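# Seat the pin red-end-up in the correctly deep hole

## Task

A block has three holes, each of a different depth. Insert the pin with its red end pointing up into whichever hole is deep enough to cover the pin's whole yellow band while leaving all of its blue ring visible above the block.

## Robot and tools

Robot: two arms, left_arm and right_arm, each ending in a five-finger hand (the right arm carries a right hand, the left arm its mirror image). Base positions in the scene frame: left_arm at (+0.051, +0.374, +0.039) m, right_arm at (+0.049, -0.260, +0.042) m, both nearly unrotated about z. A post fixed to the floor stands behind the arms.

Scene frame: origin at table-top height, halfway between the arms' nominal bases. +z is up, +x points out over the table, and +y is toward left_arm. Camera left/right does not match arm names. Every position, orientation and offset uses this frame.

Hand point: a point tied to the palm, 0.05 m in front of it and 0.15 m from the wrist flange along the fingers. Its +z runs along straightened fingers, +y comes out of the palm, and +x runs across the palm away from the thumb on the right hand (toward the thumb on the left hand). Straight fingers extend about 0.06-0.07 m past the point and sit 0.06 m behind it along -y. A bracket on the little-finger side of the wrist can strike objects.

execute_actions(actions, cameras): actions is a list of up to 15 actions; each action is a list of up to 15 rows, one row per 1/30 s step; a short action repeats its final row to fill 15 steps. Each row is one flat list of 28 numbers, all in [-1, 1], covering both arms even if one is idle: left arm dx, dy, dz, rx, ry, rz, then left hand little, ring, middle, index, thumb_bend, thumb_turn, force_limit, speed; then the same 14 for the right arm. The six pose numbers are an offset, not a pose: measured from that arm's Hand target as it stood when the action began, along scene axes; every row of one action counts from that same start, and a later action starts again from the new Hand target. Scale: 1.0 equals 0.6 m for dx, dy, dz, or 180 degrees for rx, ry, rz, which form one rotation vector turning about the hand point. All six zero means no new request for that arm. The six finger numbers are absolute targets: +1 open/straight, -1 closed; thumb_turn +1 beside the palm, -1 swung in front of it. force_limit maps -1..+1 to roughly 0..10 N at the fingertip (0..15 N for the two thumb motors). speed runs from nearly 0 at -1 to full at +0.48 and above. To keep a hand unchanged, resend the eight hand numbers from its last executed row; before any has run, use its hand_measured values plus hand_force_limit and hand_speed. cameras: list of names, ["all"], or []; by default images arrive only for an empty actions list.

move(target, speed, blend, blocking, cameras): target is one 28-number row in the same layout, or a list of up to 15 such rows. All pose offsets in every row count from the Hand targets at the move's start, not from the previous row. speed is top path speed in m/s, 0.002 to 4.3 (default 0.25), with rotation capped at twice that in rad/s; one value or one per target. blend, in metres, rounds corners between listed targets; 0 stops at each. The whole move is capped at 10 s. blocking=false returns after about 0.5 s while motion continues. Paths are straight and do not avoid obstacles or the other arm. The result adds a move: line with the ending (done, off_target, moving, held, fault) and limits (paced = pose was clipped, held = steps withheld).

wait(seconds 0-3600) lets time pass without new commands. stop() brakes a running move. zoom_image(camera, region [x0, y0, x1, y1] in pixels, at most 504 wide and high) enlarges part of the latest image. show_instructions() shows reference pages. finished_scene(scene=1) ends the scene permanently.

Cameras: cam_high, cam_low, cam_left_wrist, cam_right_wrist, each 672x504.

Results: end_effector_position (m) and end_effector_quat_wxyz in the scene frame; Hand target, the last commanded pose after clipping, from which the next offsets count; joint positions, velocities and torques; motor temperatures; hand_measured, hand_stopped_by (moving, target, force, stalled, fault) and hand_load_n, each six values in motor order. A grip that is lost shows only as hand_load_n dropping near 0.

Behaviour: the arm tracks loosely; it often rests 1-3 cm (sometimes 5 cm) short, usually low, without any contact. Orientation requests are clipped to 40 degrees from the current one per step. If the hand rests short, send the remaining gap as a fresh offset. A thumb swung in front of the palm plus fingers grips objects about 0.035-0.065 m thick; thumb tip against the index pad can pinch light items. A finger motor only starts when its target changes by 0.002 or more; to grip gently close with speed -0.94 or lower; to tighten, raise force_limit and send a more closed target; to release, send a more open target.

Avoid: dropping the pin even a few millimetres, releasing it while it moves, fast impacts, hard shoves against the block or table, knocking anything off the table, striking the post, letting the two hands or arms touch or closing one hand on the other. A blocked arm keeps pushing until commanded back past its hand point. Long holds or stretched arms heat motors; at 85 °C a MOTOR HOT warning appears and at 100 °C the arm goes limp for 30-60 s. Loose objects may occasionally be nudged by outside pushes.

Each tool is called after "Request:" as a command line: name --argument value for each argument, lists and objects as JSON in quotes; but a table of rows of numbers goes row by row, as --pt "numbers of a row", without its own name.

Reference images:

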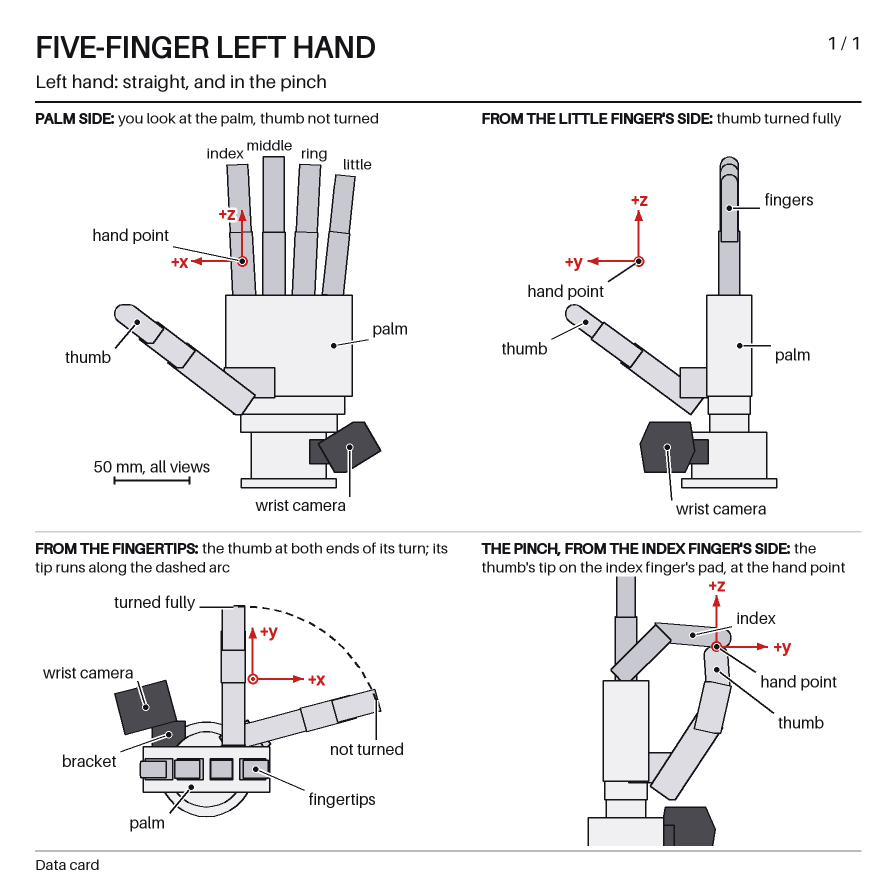

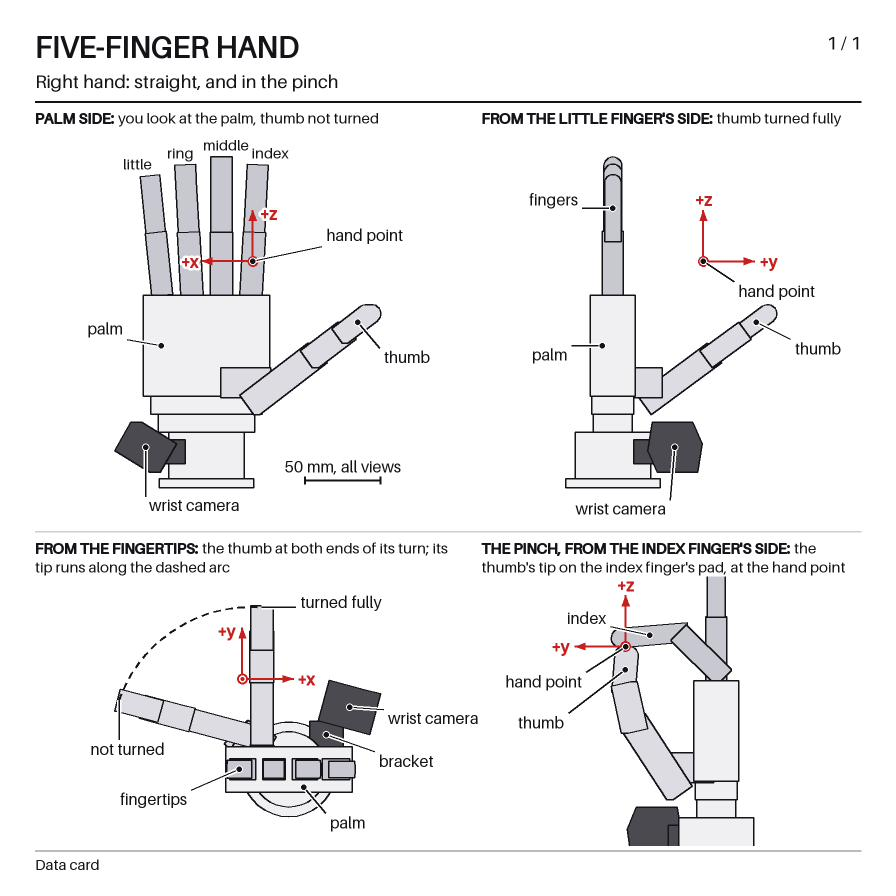

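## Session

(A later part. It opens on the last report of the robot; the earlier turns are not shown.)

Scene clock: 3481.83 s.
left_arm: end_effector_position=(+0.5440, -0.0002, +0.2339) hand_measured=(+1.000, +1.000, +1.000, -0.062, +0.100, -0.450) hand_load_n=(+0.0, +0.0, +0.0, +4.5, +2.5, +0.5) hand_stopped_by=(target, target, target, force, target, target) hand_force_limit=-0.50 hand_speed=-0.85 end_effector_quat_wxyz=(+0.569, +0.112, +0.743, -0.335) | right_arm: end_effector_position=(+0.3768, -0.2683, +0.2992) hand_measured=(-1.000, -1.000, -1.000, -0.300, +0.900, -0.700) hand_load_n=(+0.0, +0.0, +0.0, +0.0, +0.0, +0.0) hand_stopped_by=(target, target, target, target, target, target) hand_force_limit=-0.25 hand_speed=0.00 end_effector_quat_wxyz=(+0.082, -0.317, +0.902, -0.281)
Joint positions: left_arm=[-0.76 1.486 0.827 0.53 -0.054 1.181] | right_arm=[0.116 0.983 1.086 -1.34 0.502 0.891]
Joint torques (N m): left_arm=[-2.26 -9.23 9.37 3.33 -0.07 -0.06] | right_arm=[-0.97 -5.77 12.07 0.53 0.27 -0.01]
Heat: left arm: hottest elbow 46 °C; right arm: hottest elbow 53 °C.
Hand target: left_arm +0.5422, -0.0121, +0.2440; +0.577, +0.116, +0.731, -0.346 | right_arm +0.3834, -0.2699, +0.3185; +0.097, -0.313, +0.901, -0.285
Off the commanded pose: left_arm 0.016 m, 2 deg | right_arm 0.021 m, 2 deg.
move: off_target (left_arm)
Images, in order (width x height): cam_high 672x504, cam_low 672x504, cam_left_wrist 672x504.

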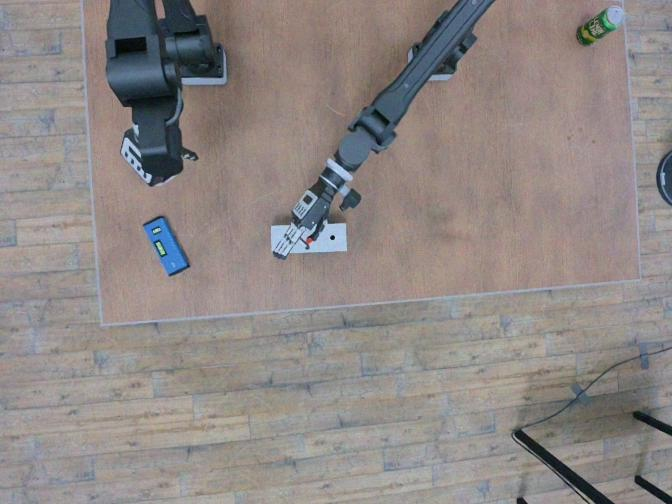

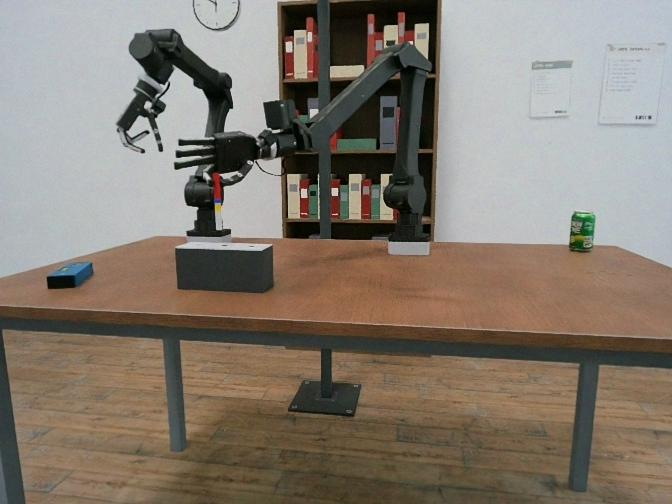

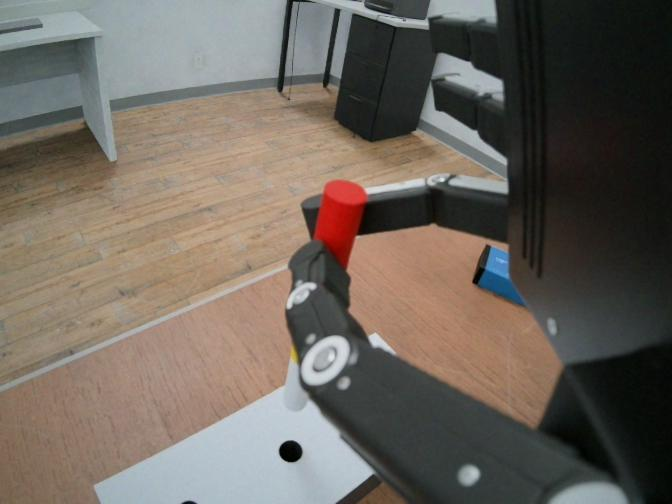

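Request:
move --target '[-0.0183,0.011,-0.025,0,0,0,1,1,1,-0.3,0.1,-0.45,-0.5,-0.85, 0,0,0,0,0,0,-1,-1,-1,-0.3,0.9,-0.7,-0.25,0]' --speed 0.05 --cameras '["cam_low","cam_left_wrist","cam_high"]'

Request:
zoom_image --camera "cam_low" --region '[205, 175, 255, 255]'

Request:
zoom_image --camera "cam_left_wrist" --region '[180, 300, 380, 490]'

Request:
zoom_image --camera "cam_high" --region '[295, 220, 335, 255]'

Scene clock: 3498.00 s.
left_arm: end_effector_position=(+0.5350, +0.0046, +0.2224) hand_measured=(+1.000, +1.000, +1.000, -0.062, +0.100, -0.450) hand_load_n=(+0.0, +0.0, +0.0, +4.5, +2.5, +0.5) hand_stopped_by=(target, target, target, force, target, target) hand_force_limit=-0.50 hand_speed=-0.85 end_effector_quat_wxyz=(+0.571, +0.112, +0.741, -0.336) | right_arm: end_effector_position=(+0.3768, -0.2683, +0.2992) hand_measured=(-1.000, -1.000, -1.000, -0.300, +0.900, -0.700) hand_load_n=(+0.0, +0.0, +0.0, +0.0, +0.0, +0.0) hand_stopped_by=(target, target, target, target, target, target) hand_force_limit=-0.25 hand_speed=0.00 end_effector_quat_wxyz=(+0.082, -0.317, +0.902, -0.281)
Joint positions: left_arm=[-0.766 1.487 0.784 0.581 -0.06 1.181] | right_arm=[0.116 0.983 1.086 -1.34 0.502 0.891]
Joint torques (N m): left_arm=[-2.43 -9.05 8.49 3.25 -0.06 -0.07] | right_arm=[-0.44 -5.19 12.11 0.43 0.27 -0.02]
Heat: left arm: hottest elbow 46 °C; right arm: hottest elbow 53 °C.
Hand target: left_arm +0.5313, -0.0055, +0.2291; +0.577, +0.116, +0.731, -0.346 | right_arm +0.3834, -0.2699, +0.3185; +0.097, -0.313, +0.901, -0.285
Off the commanded pose: left_arm 0.013 m, 2 deg | right_arm 0.021 m, 2 deg.
move: off_target (left_arm)
Images, in order (width x height): cam_high 672x504, cam_low 672x504, cam_left_wrist 672x504.

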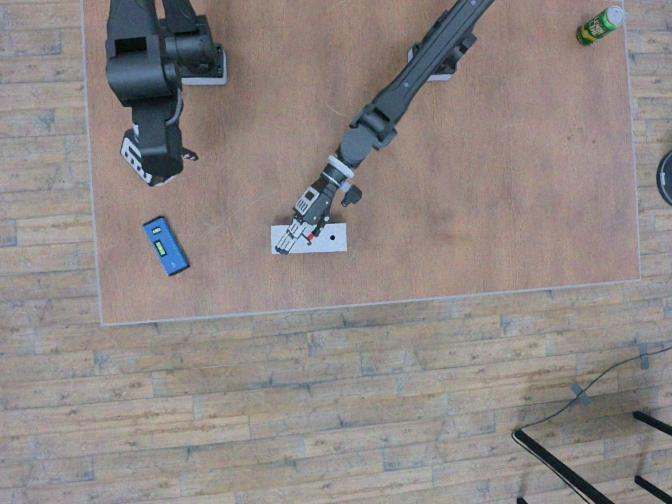

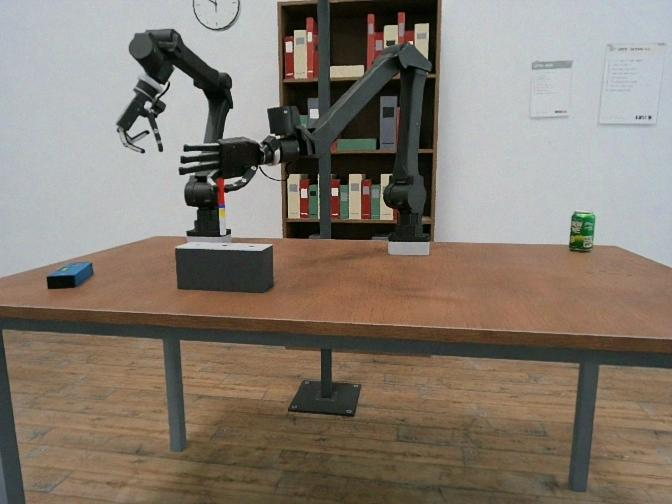

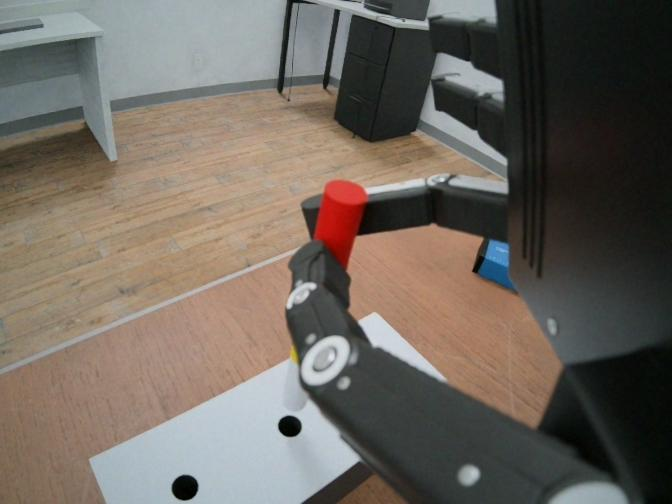

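Scaled by 6.300 from the camera's image (finer frame: 960x720).

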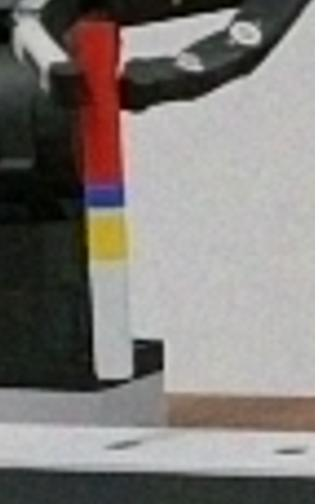

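Scaled by 2.520 from the camera's image (finer frame: 960x720).

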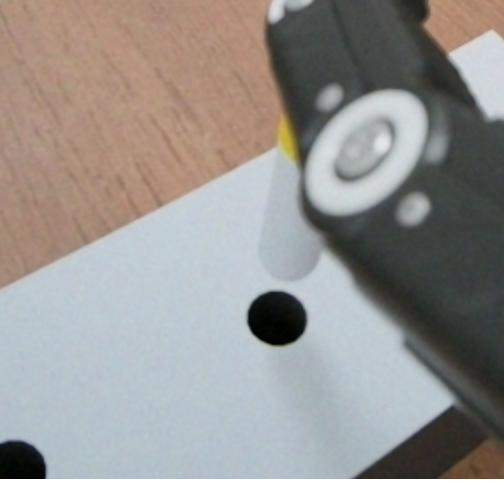

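Scaled by 12.600 from the camera's image (finer frame: 960x720).

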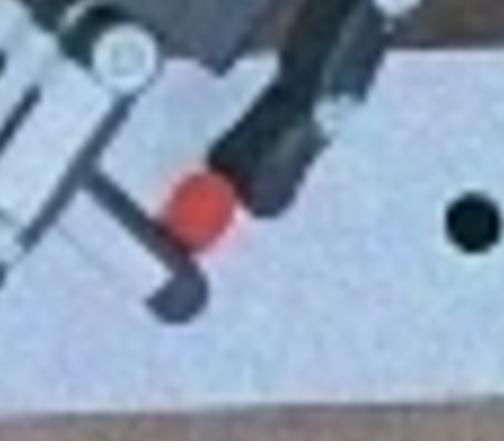

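Request:
move --target '[-0.0017,0.005,-0.03,0,0,0,1,1,1,-0.3,0.1,-0.45,-0.5,-0.85, 0,0,0,0,0,0,-1,-1,-1,-0.3,0.9,-0.7,-0.25,0]' --speed 0.04 --cameras '["cam_low","cam_left_wrist","cam_high"]'

Request:
zoom_image --camera "cam_low" --region '[205, 175, 255, 255]'

Request:
zoom_image --camera "cam_left_wrist" --region '[180, 300, 380, 490]'

Request:
zoom_image --camera "cam_high" --region '[295, 220, 335, 255]'

Scene clock: 3523.63 s.
left_arm: end_effector_position=(+0.5332, +0.0062, +0.2037) hand_measured=(+1.000, +1.000, +1.000, -0.062, +0.100, -0.450) hand_load_n=(+0.0, +0.0, +0.0, +4.5, +2.5, +0.5) hand_stopped_by=(target, target, target, force, target, target) hand_force_limit=-0.50 hand_speed=-0.85 end_effector_quat_wxyz=(+0.571, +0.112, +0.741, -0.336) | right_arm: end_effector_position=(+0.3768, -0.2683, +0.2992) hand_measured=(-1.000, -1.000, -1.000, -0.300, +0.900, -0.700) hand_load_n=(+0.0, +0.0, +0.0, +0.0, +0.0, +0.0) hand_stopped_by=(target, target, target, target, target, target) hand_force_limit=-0.25 hand_speed=0.00 end_effector_quat_wxyz=(+0.082, -0.317, +0.902, -0.281)
Joint positions: left_arm=[-0.766 1.521 0.758 0.639 -0.06 1.181] | right_arm=[0.116 0.983 1.086 -1.34 0.502 0.891]
Joint torques (N m): left_arm=[-2.14 -9.41 8.09 3.28 0.07 -0.06] | right_arm=[-0.38 -5.66 12.36 0.36 0.29 0.04]
Heat: left arm: hottest elbow 45 °C; right arm: hottest elbow 53 °C.
Hand target: left_arm +0.5302, -0.0024, +0.2112; +0.577, +0.116, +0.730, -0.346 | right_arm +0.3834, -0.2699, +0.3185; +0.097, -0.313, +0.901, -0.285
Off the commanded pose: left_arm 0.012 m, 2 deg | right_arm 0.021 m, 2 deg.
move: off_target (left_arm)
Images, in order (width x height): cam_high 672x504, cam_low 672x504, cam_left_wrist 672x504.

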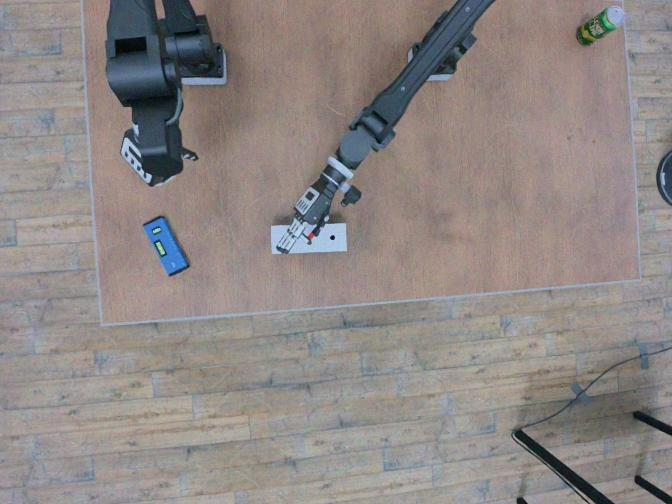

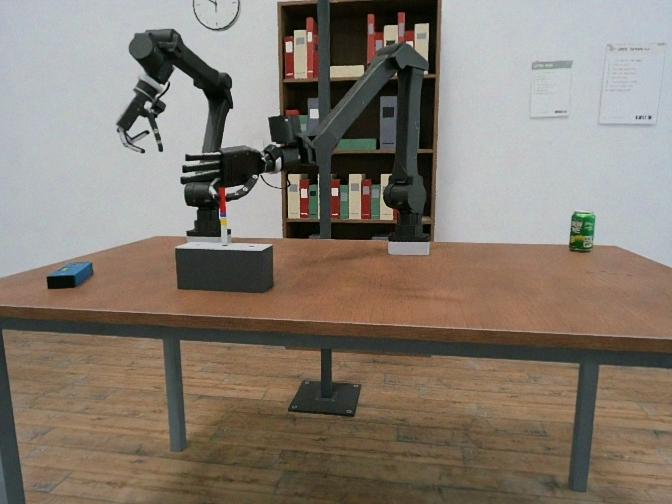

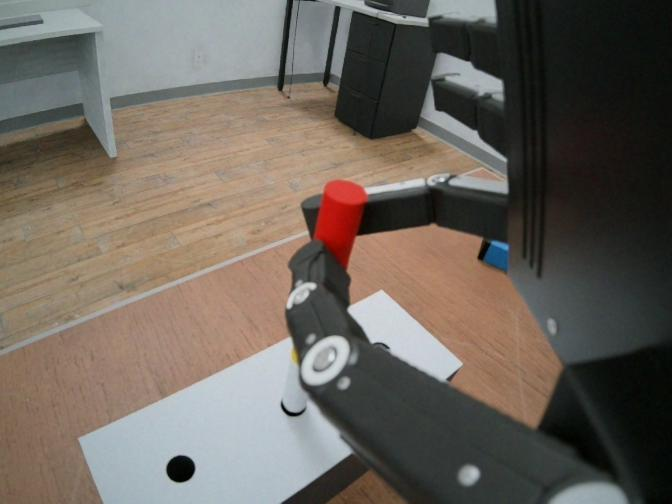

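Scaled by 6.300 from the camera's image (finer frame: 960x720).

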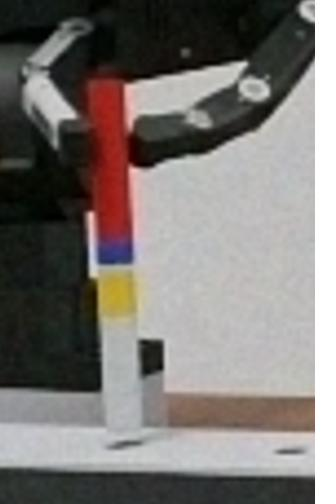

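Scaled by 2.520 from the camera's image (finer frame: 960x720).

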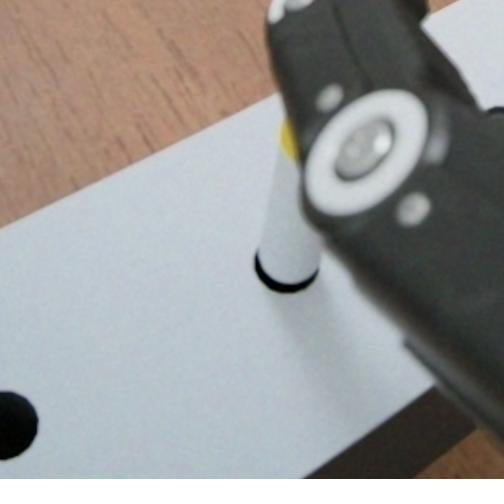

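Scaled by 12.600 from the camera's image (finer frame: 960x720).

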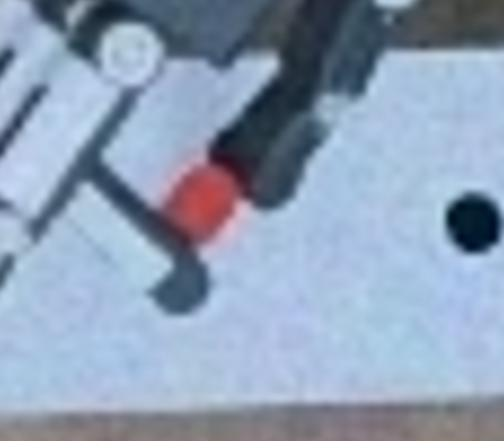

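Request:
move --target '[0.001,0.001,-0.022,0,0,0,1,1,1,-0.3,0.1,-0.45,-0.5,-0.85, 0,0,0,0,0,0,-1,-1,-1,-0.3,0.9,-0.7,-0.25,0]' --speed 0.03 --cameras '["cam_low","cam_left_wrist"]'

Request:
zoom_image --camera "cam_low" --region '[205, 175, 255, 255]'

Request:
zoom_image --camera "cam_left_wrist" --region '[220, 320, 340, 440]'

Scene clock: 3549.37 s.
left_arm: end_effector_position=(+0.5335, +0.0056, +0.1917) hand_measured=(+1.000, +1.000, +1.000, -0.062, +0.100, -0.450) hand_load_n=(+0.0, +0.0, +0.0, +4.0, +3.0, +0.5) hand_stopped_by=(target, target, target, force, target, target) hand_force_limit=-0.50 hand_speed=-0.85 end_effector_quat_wxyz=(+0.571, +0.112, +0.740, -0.337) | right_arm: end_effector_position=(+0.3768, -0.2683, +0.2992) hand_measured=(-1.000, -1.000, -1.000, -0.300, +0.900, -0.700) hand_load_n=(+0.0, +0.0, +0.0, +0.0, +0.0, +0.0) hand_stopped_by=(target, target, target, target, target, target) hand_force_limit=-0.25 hand_speed=0.00 end_effector_quat_wxyz=(+0.082, -0.317, +0.902, -0.281)
Joint positions: left_arm=[-0.766 1.55 0.747 0.682 -0.059 1.181] | right_arm=[0.116 0.983 1.086 -1.34 0.502 0.891]
Joint torques (N m): left_arm=[-1.96 -9.47 7.76 3.29 0.09 -0.06] | right_arm=[-0.38 -5.54 12.16 0.68 0.29 -0.01]
Heat: left arm: hottest elbow 44 °C; right arm: hottest elbow 54 °C.
Hand target: left_arm +0.5309, -0.0019, +0.1980; +0.577, +0.116, +0.730, -0.346 | right_arm +0.3834, -0.2699, +0.3185; +0.097, -0.313, +0.901, -0.285
Off the commanded pose: left_arm 0.010 m, 2 deg | right_arm 0.021 m, 2 deg.
move: done

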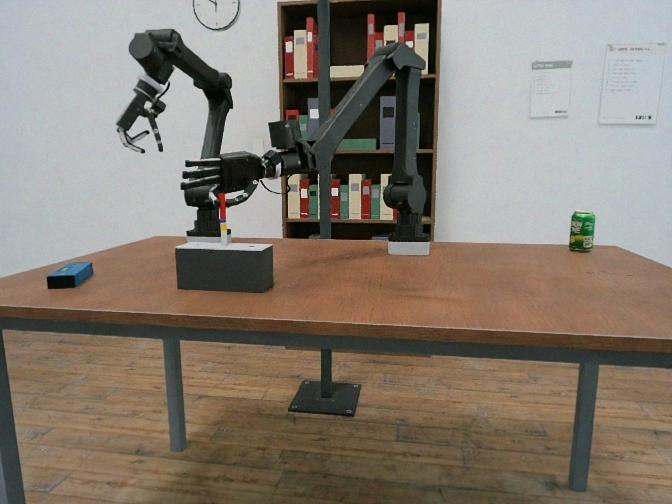

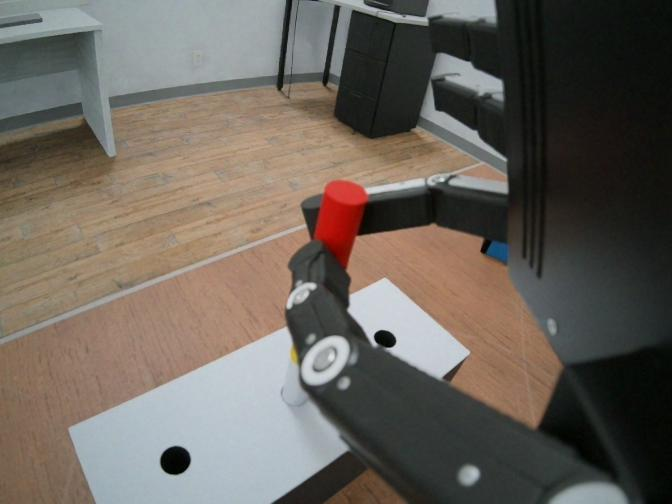

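Scaled by 6.300 from the camera's image (finer frame: 960x720).

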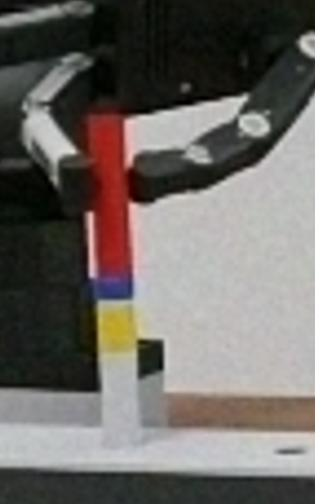

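Scaled by 4.200 from the camera's image (finer frame: 960x720).

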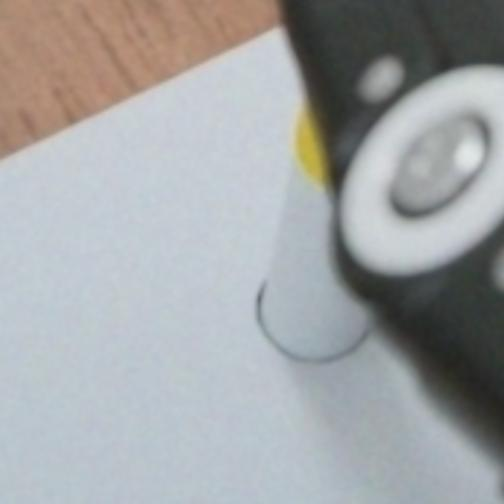

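Request:
move --target '[0,0,-0.025,0,0,0,1,1,1,-0.3,0.1,-0.45,-0.5,-0.85, 0,0,0,0,0,0,-1,-1,-1,-0.3,0.9,-0.7,-0.25,0]' --speed 0.03 --cameras '["cam_low","cam_left_wrist"]'

Request:
zoom_image --camera "cam_low" --region '[205, 175, 255, 255]'

Request:
zoom_image --camera "cam_left_wrist" --region '[220, 320, 340, 440]'

Scene clock: 3564.37 s.
left_arm: end_effector_position=(+0.5342, +0.0049, +0.1804) hand_measured=(+1.000, +1.000, +1.000, -0.062, +0.100, -0.450) hand_load_n=(+0.0, +0.0, +0.0, +4.5, +2.0, +0.0) hand_stopped_by=(target, target, target, force, target, target) hand_force_limit=-0.50 hand_speed=-0.85 end_effector_quat_wxyz=(+0.573, +0.112, +0.738, -0.339) | right_arm: end_effector_position=(+0.3768, -0.2683, +0.2992) hand_measured=(-1.000, -1.000, -1.000, -0.300, +0.900, -0.700) hand_load_n=(+0.0, +0.0, +0.0, +0.0, -0.5, +0.0) hand_stopped_by=(target, target, target, target, target, target) hand_force_limit=-0.25 hand_speed=0.00 end_effector_quat_wxyz=(+0.082, -0.317, +0.902, -0.281)
Joint positions: left_arm=[-0.766 1.583 0.737 0.732 -0.059 1.181] | right_arm=[0.116 0.983 1.086 -1.34 0.502 0.891]
Joint torques (N m): left_arm=[-2.08 -9.41 7.3 3.23 0.09 -0.06] | right_arm=[-0.15 -5.6 12.14 0.39 0.24 -0.03]
Heat: left arm: hottest elbow 43 °C; right arm: hottest elbow 54 °C.
Hand target: left_arm +0.5309, -0.0018, +0.1830; +0.577, +0.116, +0.730, -0.346 | right_arm +0.3834, -0.2699, +0.3185; +0.097, -0.313, +0.901, -0.285
Off the commanded pose: left_arm 0.008 m, 1 deg | right_arm 0.021 m, 2 deg.
move: done

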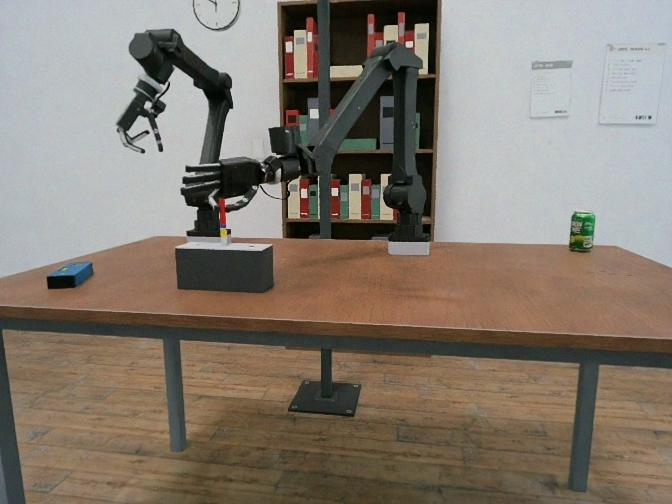

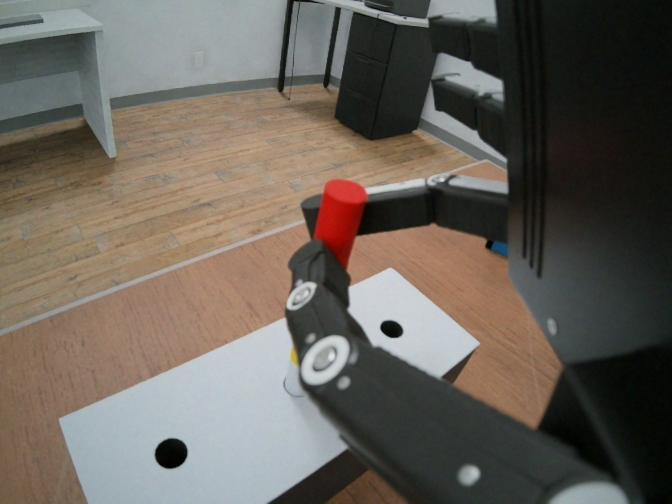

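Scaled by 6.300 from the camera's image (finer frame: 960x720).

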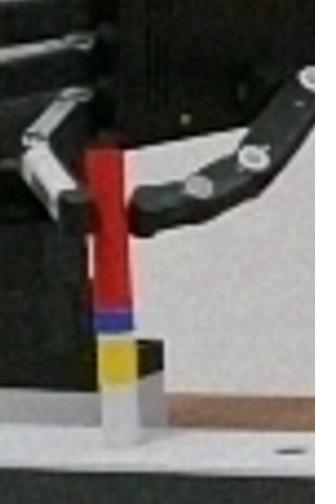

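Scaled by 4.200 from the camera's image (finer frame: 960x720).

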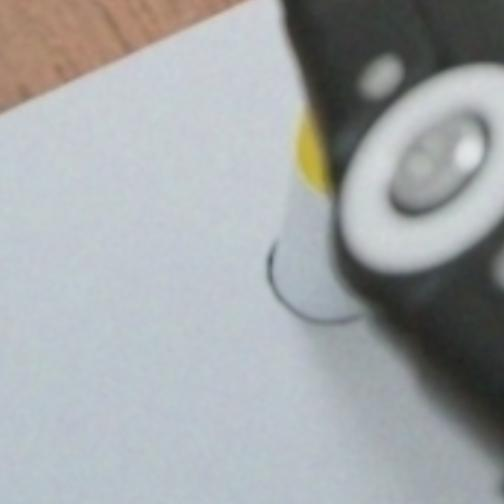

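Request:
move --target '[0,0,-0.03,0,0,0,1,1,1,-0.3,0.1,-0.45,-0.5,-0.85, 0,0,0,0,0,0,-1,-1,-1,-0.3,0.9,-0.7,-0.25,0]' --speed 0.03 --cameras '["cam_low","cam_left_wrist"]'

Request:
zoom_image --camera "cam_low" --region '[205, 175, 255, 255]'

Request:
zoom_image --camera "cam_left_wrist" --region '[220, 320, 340, 440]'

Scene clock: 3576.13 s.
left_arm: end_effector_position=(+0.5363, +0.0037, +0.1784) hand_measured=(+1.000, +1.000, +1.000, -0.062, +0.100, -0.450) hand_load_n=(+0.0, +0.0, +0.0, +4.0, +2.0, +0.0) hand_stopped_by=(target, target, target, force, target, target) hand_force_limit=-0.50 hand_speed=-0.85 end_effector_quat_wxyz=(+0.585, +0.109, +0.726, -0.344) | right_arm: end_effector_position=(+0.3768, -0.2683, +0.2992) hand_measured=(-1.000, -1.000, -1.000, -0.300, +0.900, -0.700) hand_load_n=(+0.0, +0.0, +0.0, +0.0, +0.0, +0.0) hand_stopped_by=(target, target, target, target, target, target) hand_force_limit=-0.25 hand_speed=0.00 end_effector_quat_wxyz=(+0.082, -0.317, +0.902, -0.281)
Joint positions: left_arm=[-0.766 1.61 0.728 0.803 -0.061 1.183] | right_arm=[0.116 0.983 1.086 -1.34 0.502 0.891]
Joint torques (N m): left_arm=[-1.96 -8.23 6.69 2.69 0.18 -0.08] | right_arm=[-0.26 -4.89 12.11 0.72 0.23 -0.02]
Heat: left arm: hottest elbow 42 °C; right arm: hottest elbow 54 °C.
Hand target: left_arm +0.5309, -0.0018, +0.1649; +0.577, +0.116, +0.731, -0.346 | right_arm +0.3834, -0.2699, +0.3185; +0.097, -0.313, +0.901, -0.285
Off the commanded pose: left_arm 0.016 m, 1 deg | right_arm 0.021 m, 2 deg.
move: off_target (left_arm)

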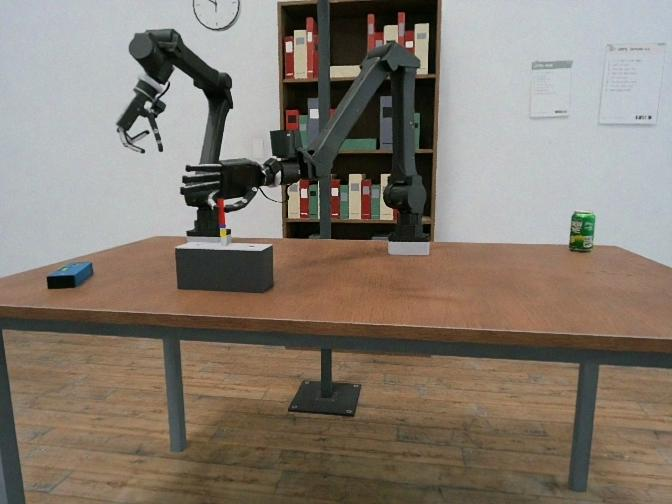

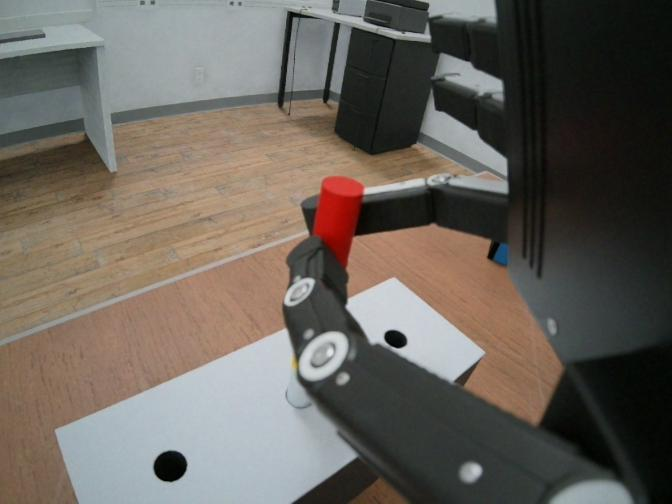

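Scaled by 6.300 from the camera's image (finer frame: 960x720).

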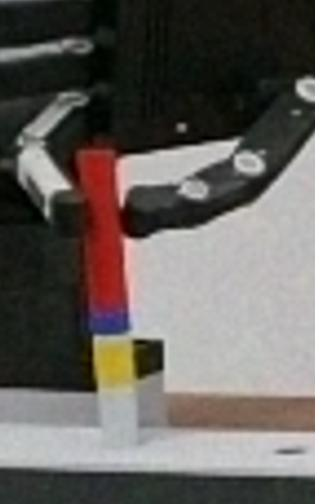

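Scaled by 4.200 from the camera's image (finer frame: 960x720).

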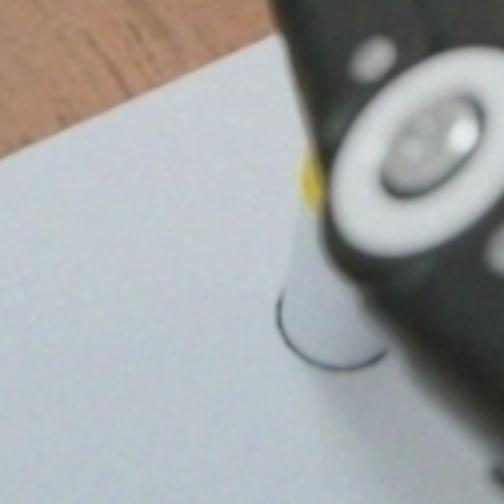

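Request:
move --target '[0,0,0.018,0,0,0,1,1,1,-0.3,0.1,-0.45,-0.5,-0.85, 0,0,0,0,0,0,-1,-1,-1,-0.3,0.9,-0.7,-0.25,0]' --speed 0.03 --cameras '["cam_low","cam_left_wrist","cam_high"]'

Request:
zoom_image --camera "cam_high" --region '[300, 220, 330, 250]'

Request:
zoom_image --camera "cam_low" --region '[205, 175, 255, 255]'

Request:
zoom_image --camera "cam_left_wrist" --region '[220, 320, 340, 440]'

Scene clock: 3595.40 s.
left_arm: end_effector_position=(+0.5363, +0.0039, +0.1781) hand_measured=(+1.000, +1.000, +1.000, -0.062, +0.100, -0.450) hand_load_n=(+0.0, +0.0, +0.0, +4.0, +2.0, -0.5) hand_stopped_by=(target, target, target, force, target, target) hand_force_limit=-0.50 hand_speed=-0.85 end_effector_quat_wxyz=(+0.585, +0.110, +0.727, -0.343) | right_arm: end_effector_position=(+0.3768, -0.2683, +0.2992) hand_measured=(-1.000, -1.000, -1.000, -0.300, +0.900, -0.700) hand_load_n=(+0.0, +0.0, +0.0, +0.0, +0.0, +0.0) hand_stopped_by=(target, target, target, target, target, target) hand_force_limit=-0.25 hand_speed=0.00 end_effector_quat_wxyz=(+0.082, -0.317, +0.902, -0.281)
Joint positions: left_arm=[-0.766 1.61 0.728 0.801 -0.061 1.185] | right_arm=[0.116 0.983 1.086 -1.34 0.502 0.891]
Joint torques (N m): left_arm=[-2.02 -10.11 7.38 1.26 0.17 -0.09] | right_arm=[-0.97 -5.42 12.1 0.64 0.24 -0.01]
Heat: left arm: hottest elbow 42 °C; right arm: hottest elbow 54 °C.
Hand target: left_arm +0.5309, -0.0018, +0.1757; +0.577, +0.116, +0.731, -0.346 | right_arm +0.3834, -0.2699, +0.3185; +0.097, -0.313, +0.901, -0.285
Off the commanded pose: left_arm 0.008 m, 1 deg | right_arm 0.021 m, 2 deg.
move: done
Images, in order (width x height): cam_high 672x504, cam_low 672x504, cam_left_wrist 672x504.

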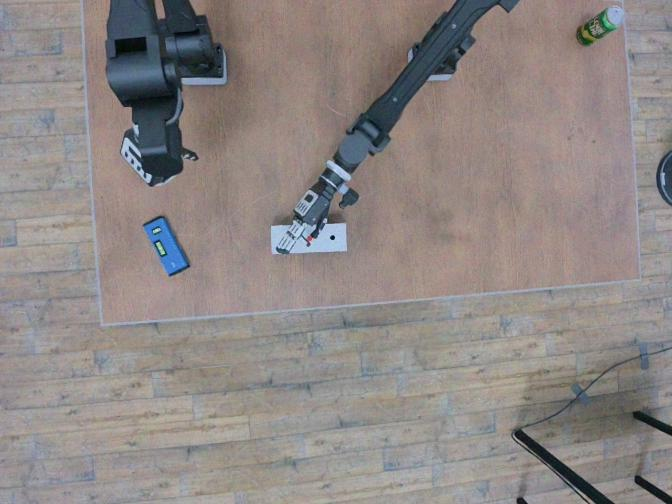

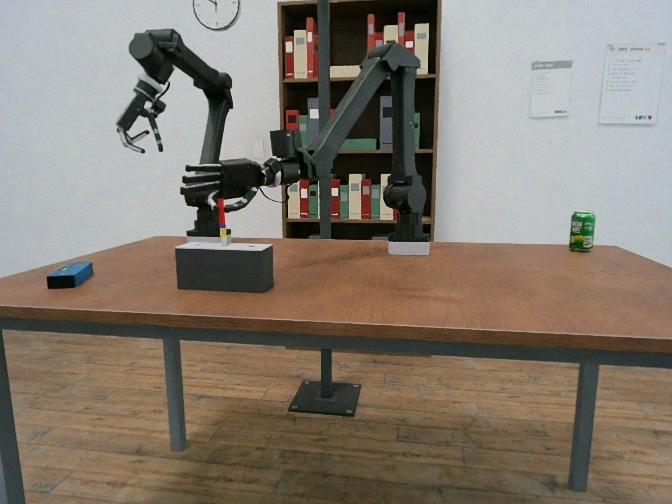

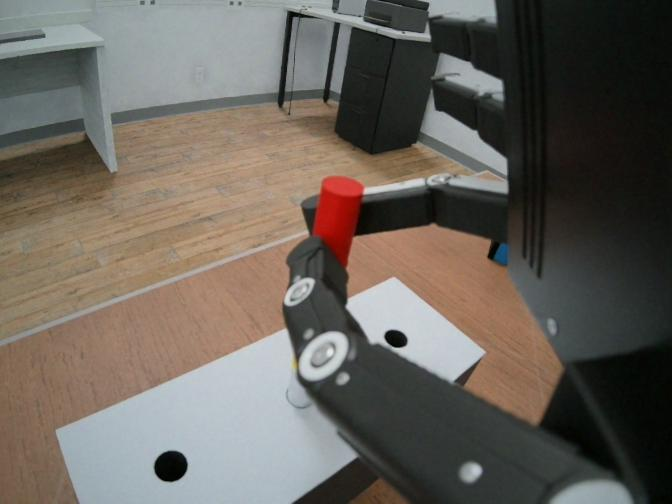

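Scaled by 16.800 from the camera's image (finer frame: 960x720).

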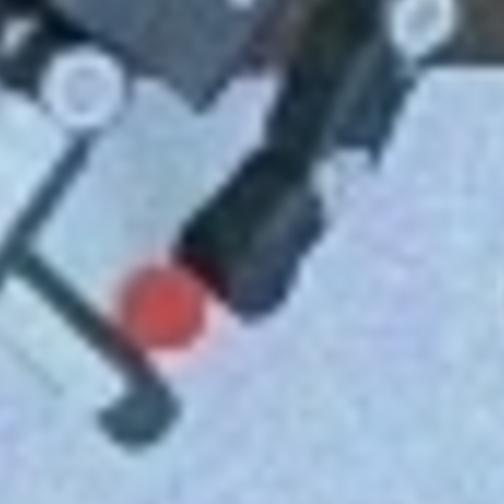

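Scaled by 6.300 from the camera's image (finer frame: 960x720).

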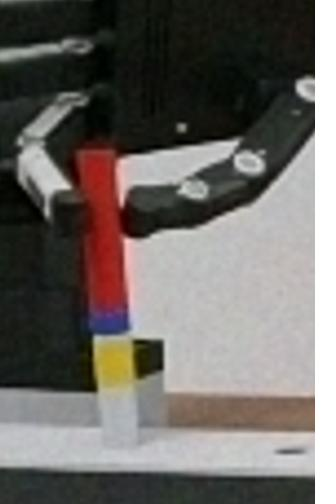

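Scaled by 4.200 from the camera's image (finer frame: 960x720).

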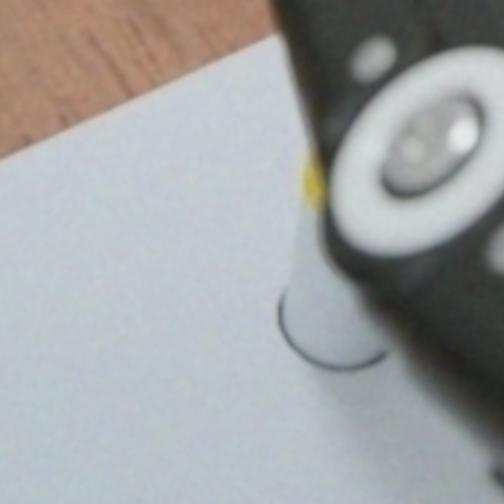

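Request:
move --target '[-0.006,0.006,0.012,0,0,0,1,1,1,-0.3,0.1,-0.45,-0.5,-0.85, 0,0,0,0,0,0,-1,-1,-1,-0.3,0.9,-0.7,-0.25,0]' --speed 0.03 --cameras '["cam_low","cam_high"]'

Request:
zoom_image --camera "cam_high" --region '[300, 220, 330, 250]'

Request:
zoom_image --camera "cam_low" --region '[205, 175, 255, 255]'

Scene clock: 3618.73 s.
left_arm: end_effector_position=(+0.5346, +0.0051, +0.1746) hand_measured=(+1.000, +1.000, +1.000, -0.062, +0.100, -0.450) hand_load_n=(+0.0, +0.0, +0.0, +4.5, +2.5, +0.0) hand_stopped_by=(target, target, target, force, target, target) hand_force_limit=-0.50 hand_speed=-0.85 end_effector_quat_wxyz=(+0.578, +0.112, +0.734, -0.339) | right_arm: end_effector_position=(+0.3768, -0.2683, +0.2992) hand_measured=(-1.000, -1.000, -1.000, -0.300, +0.900, -0.700) hand_load_n=(+0.0, +0.0, +0.0, +0.0, +0.0, +0.0) hand_stopped_by=(target, target, target, target, target, target) hand_force_limit=-0.25 hand_speed=0.00 end_effector_quat_wxyz=(+0.082, -0.317, +0.902, -0.281)
Joint positions: left_arm=[-0.766 1.604 0.728 0.773 -0.06 1.185] | right_arm=[0.116 0.983 1.086 -1.34 0.502 0.891]
Joint torques (N m): left_arm=[-2.02 -11.63 6.67 1.59 0.15 -0.1] | right_arm=[-0.97 -5.95 12.1 0.4 0.29 -0.01]
Heat: left arm: hottest elbow 42 °C; right arm: hottest elbow 54 °C.
Hand target: left_arm +0.5273, +0.0018, +0.1828; +0.577, +0.116, +0.731, -0.346 | right_arm +0.3834, -0.2699, +0.3185; +0.097, -0.313, +0.901, -0.285
Off the commanded pose: left_arm 0.012 m, 1 deg | right_arm 0.021 m, 2 deg.
move: off_target (left_arm)
Images, in order (width x height): cam_high 672x504, cam_low 672x504.

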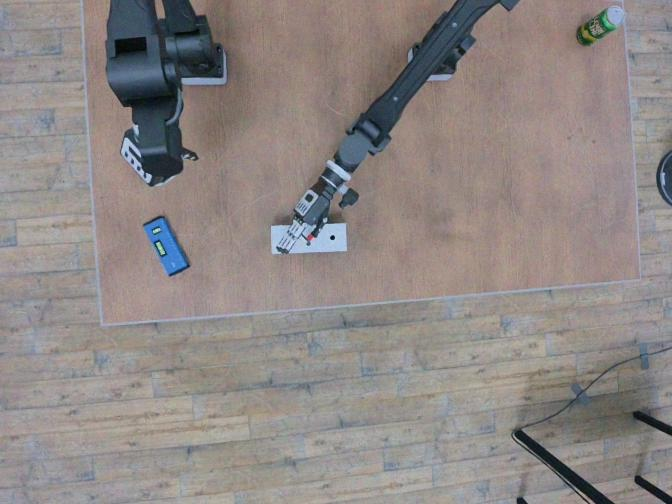

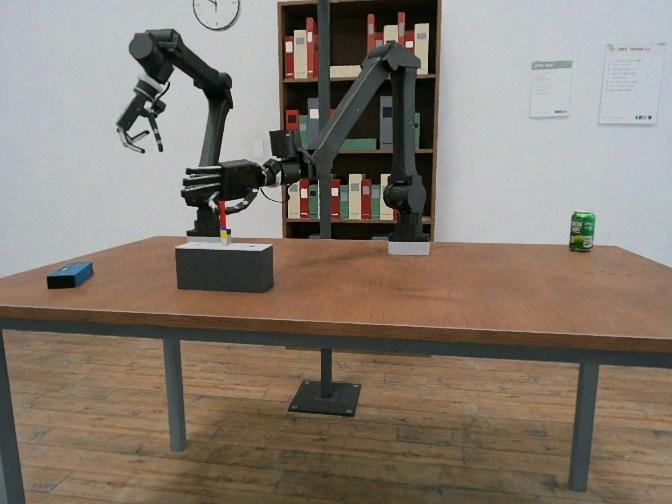

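Scaled by 16.800 from the camera's image (finer frame: 960x720).

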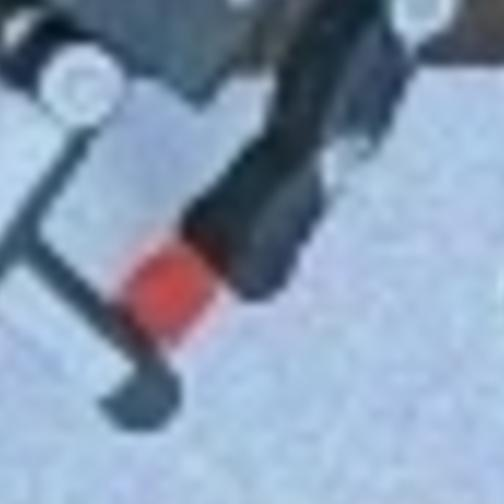

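Scaled by 6.300 from the camera's image (finer frame: 960x720).

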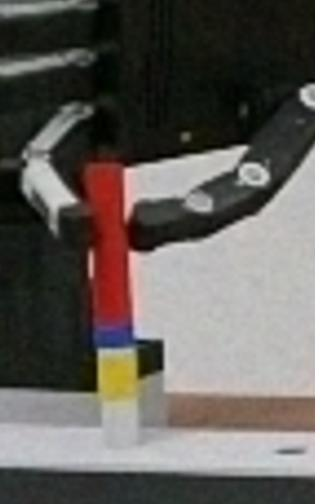

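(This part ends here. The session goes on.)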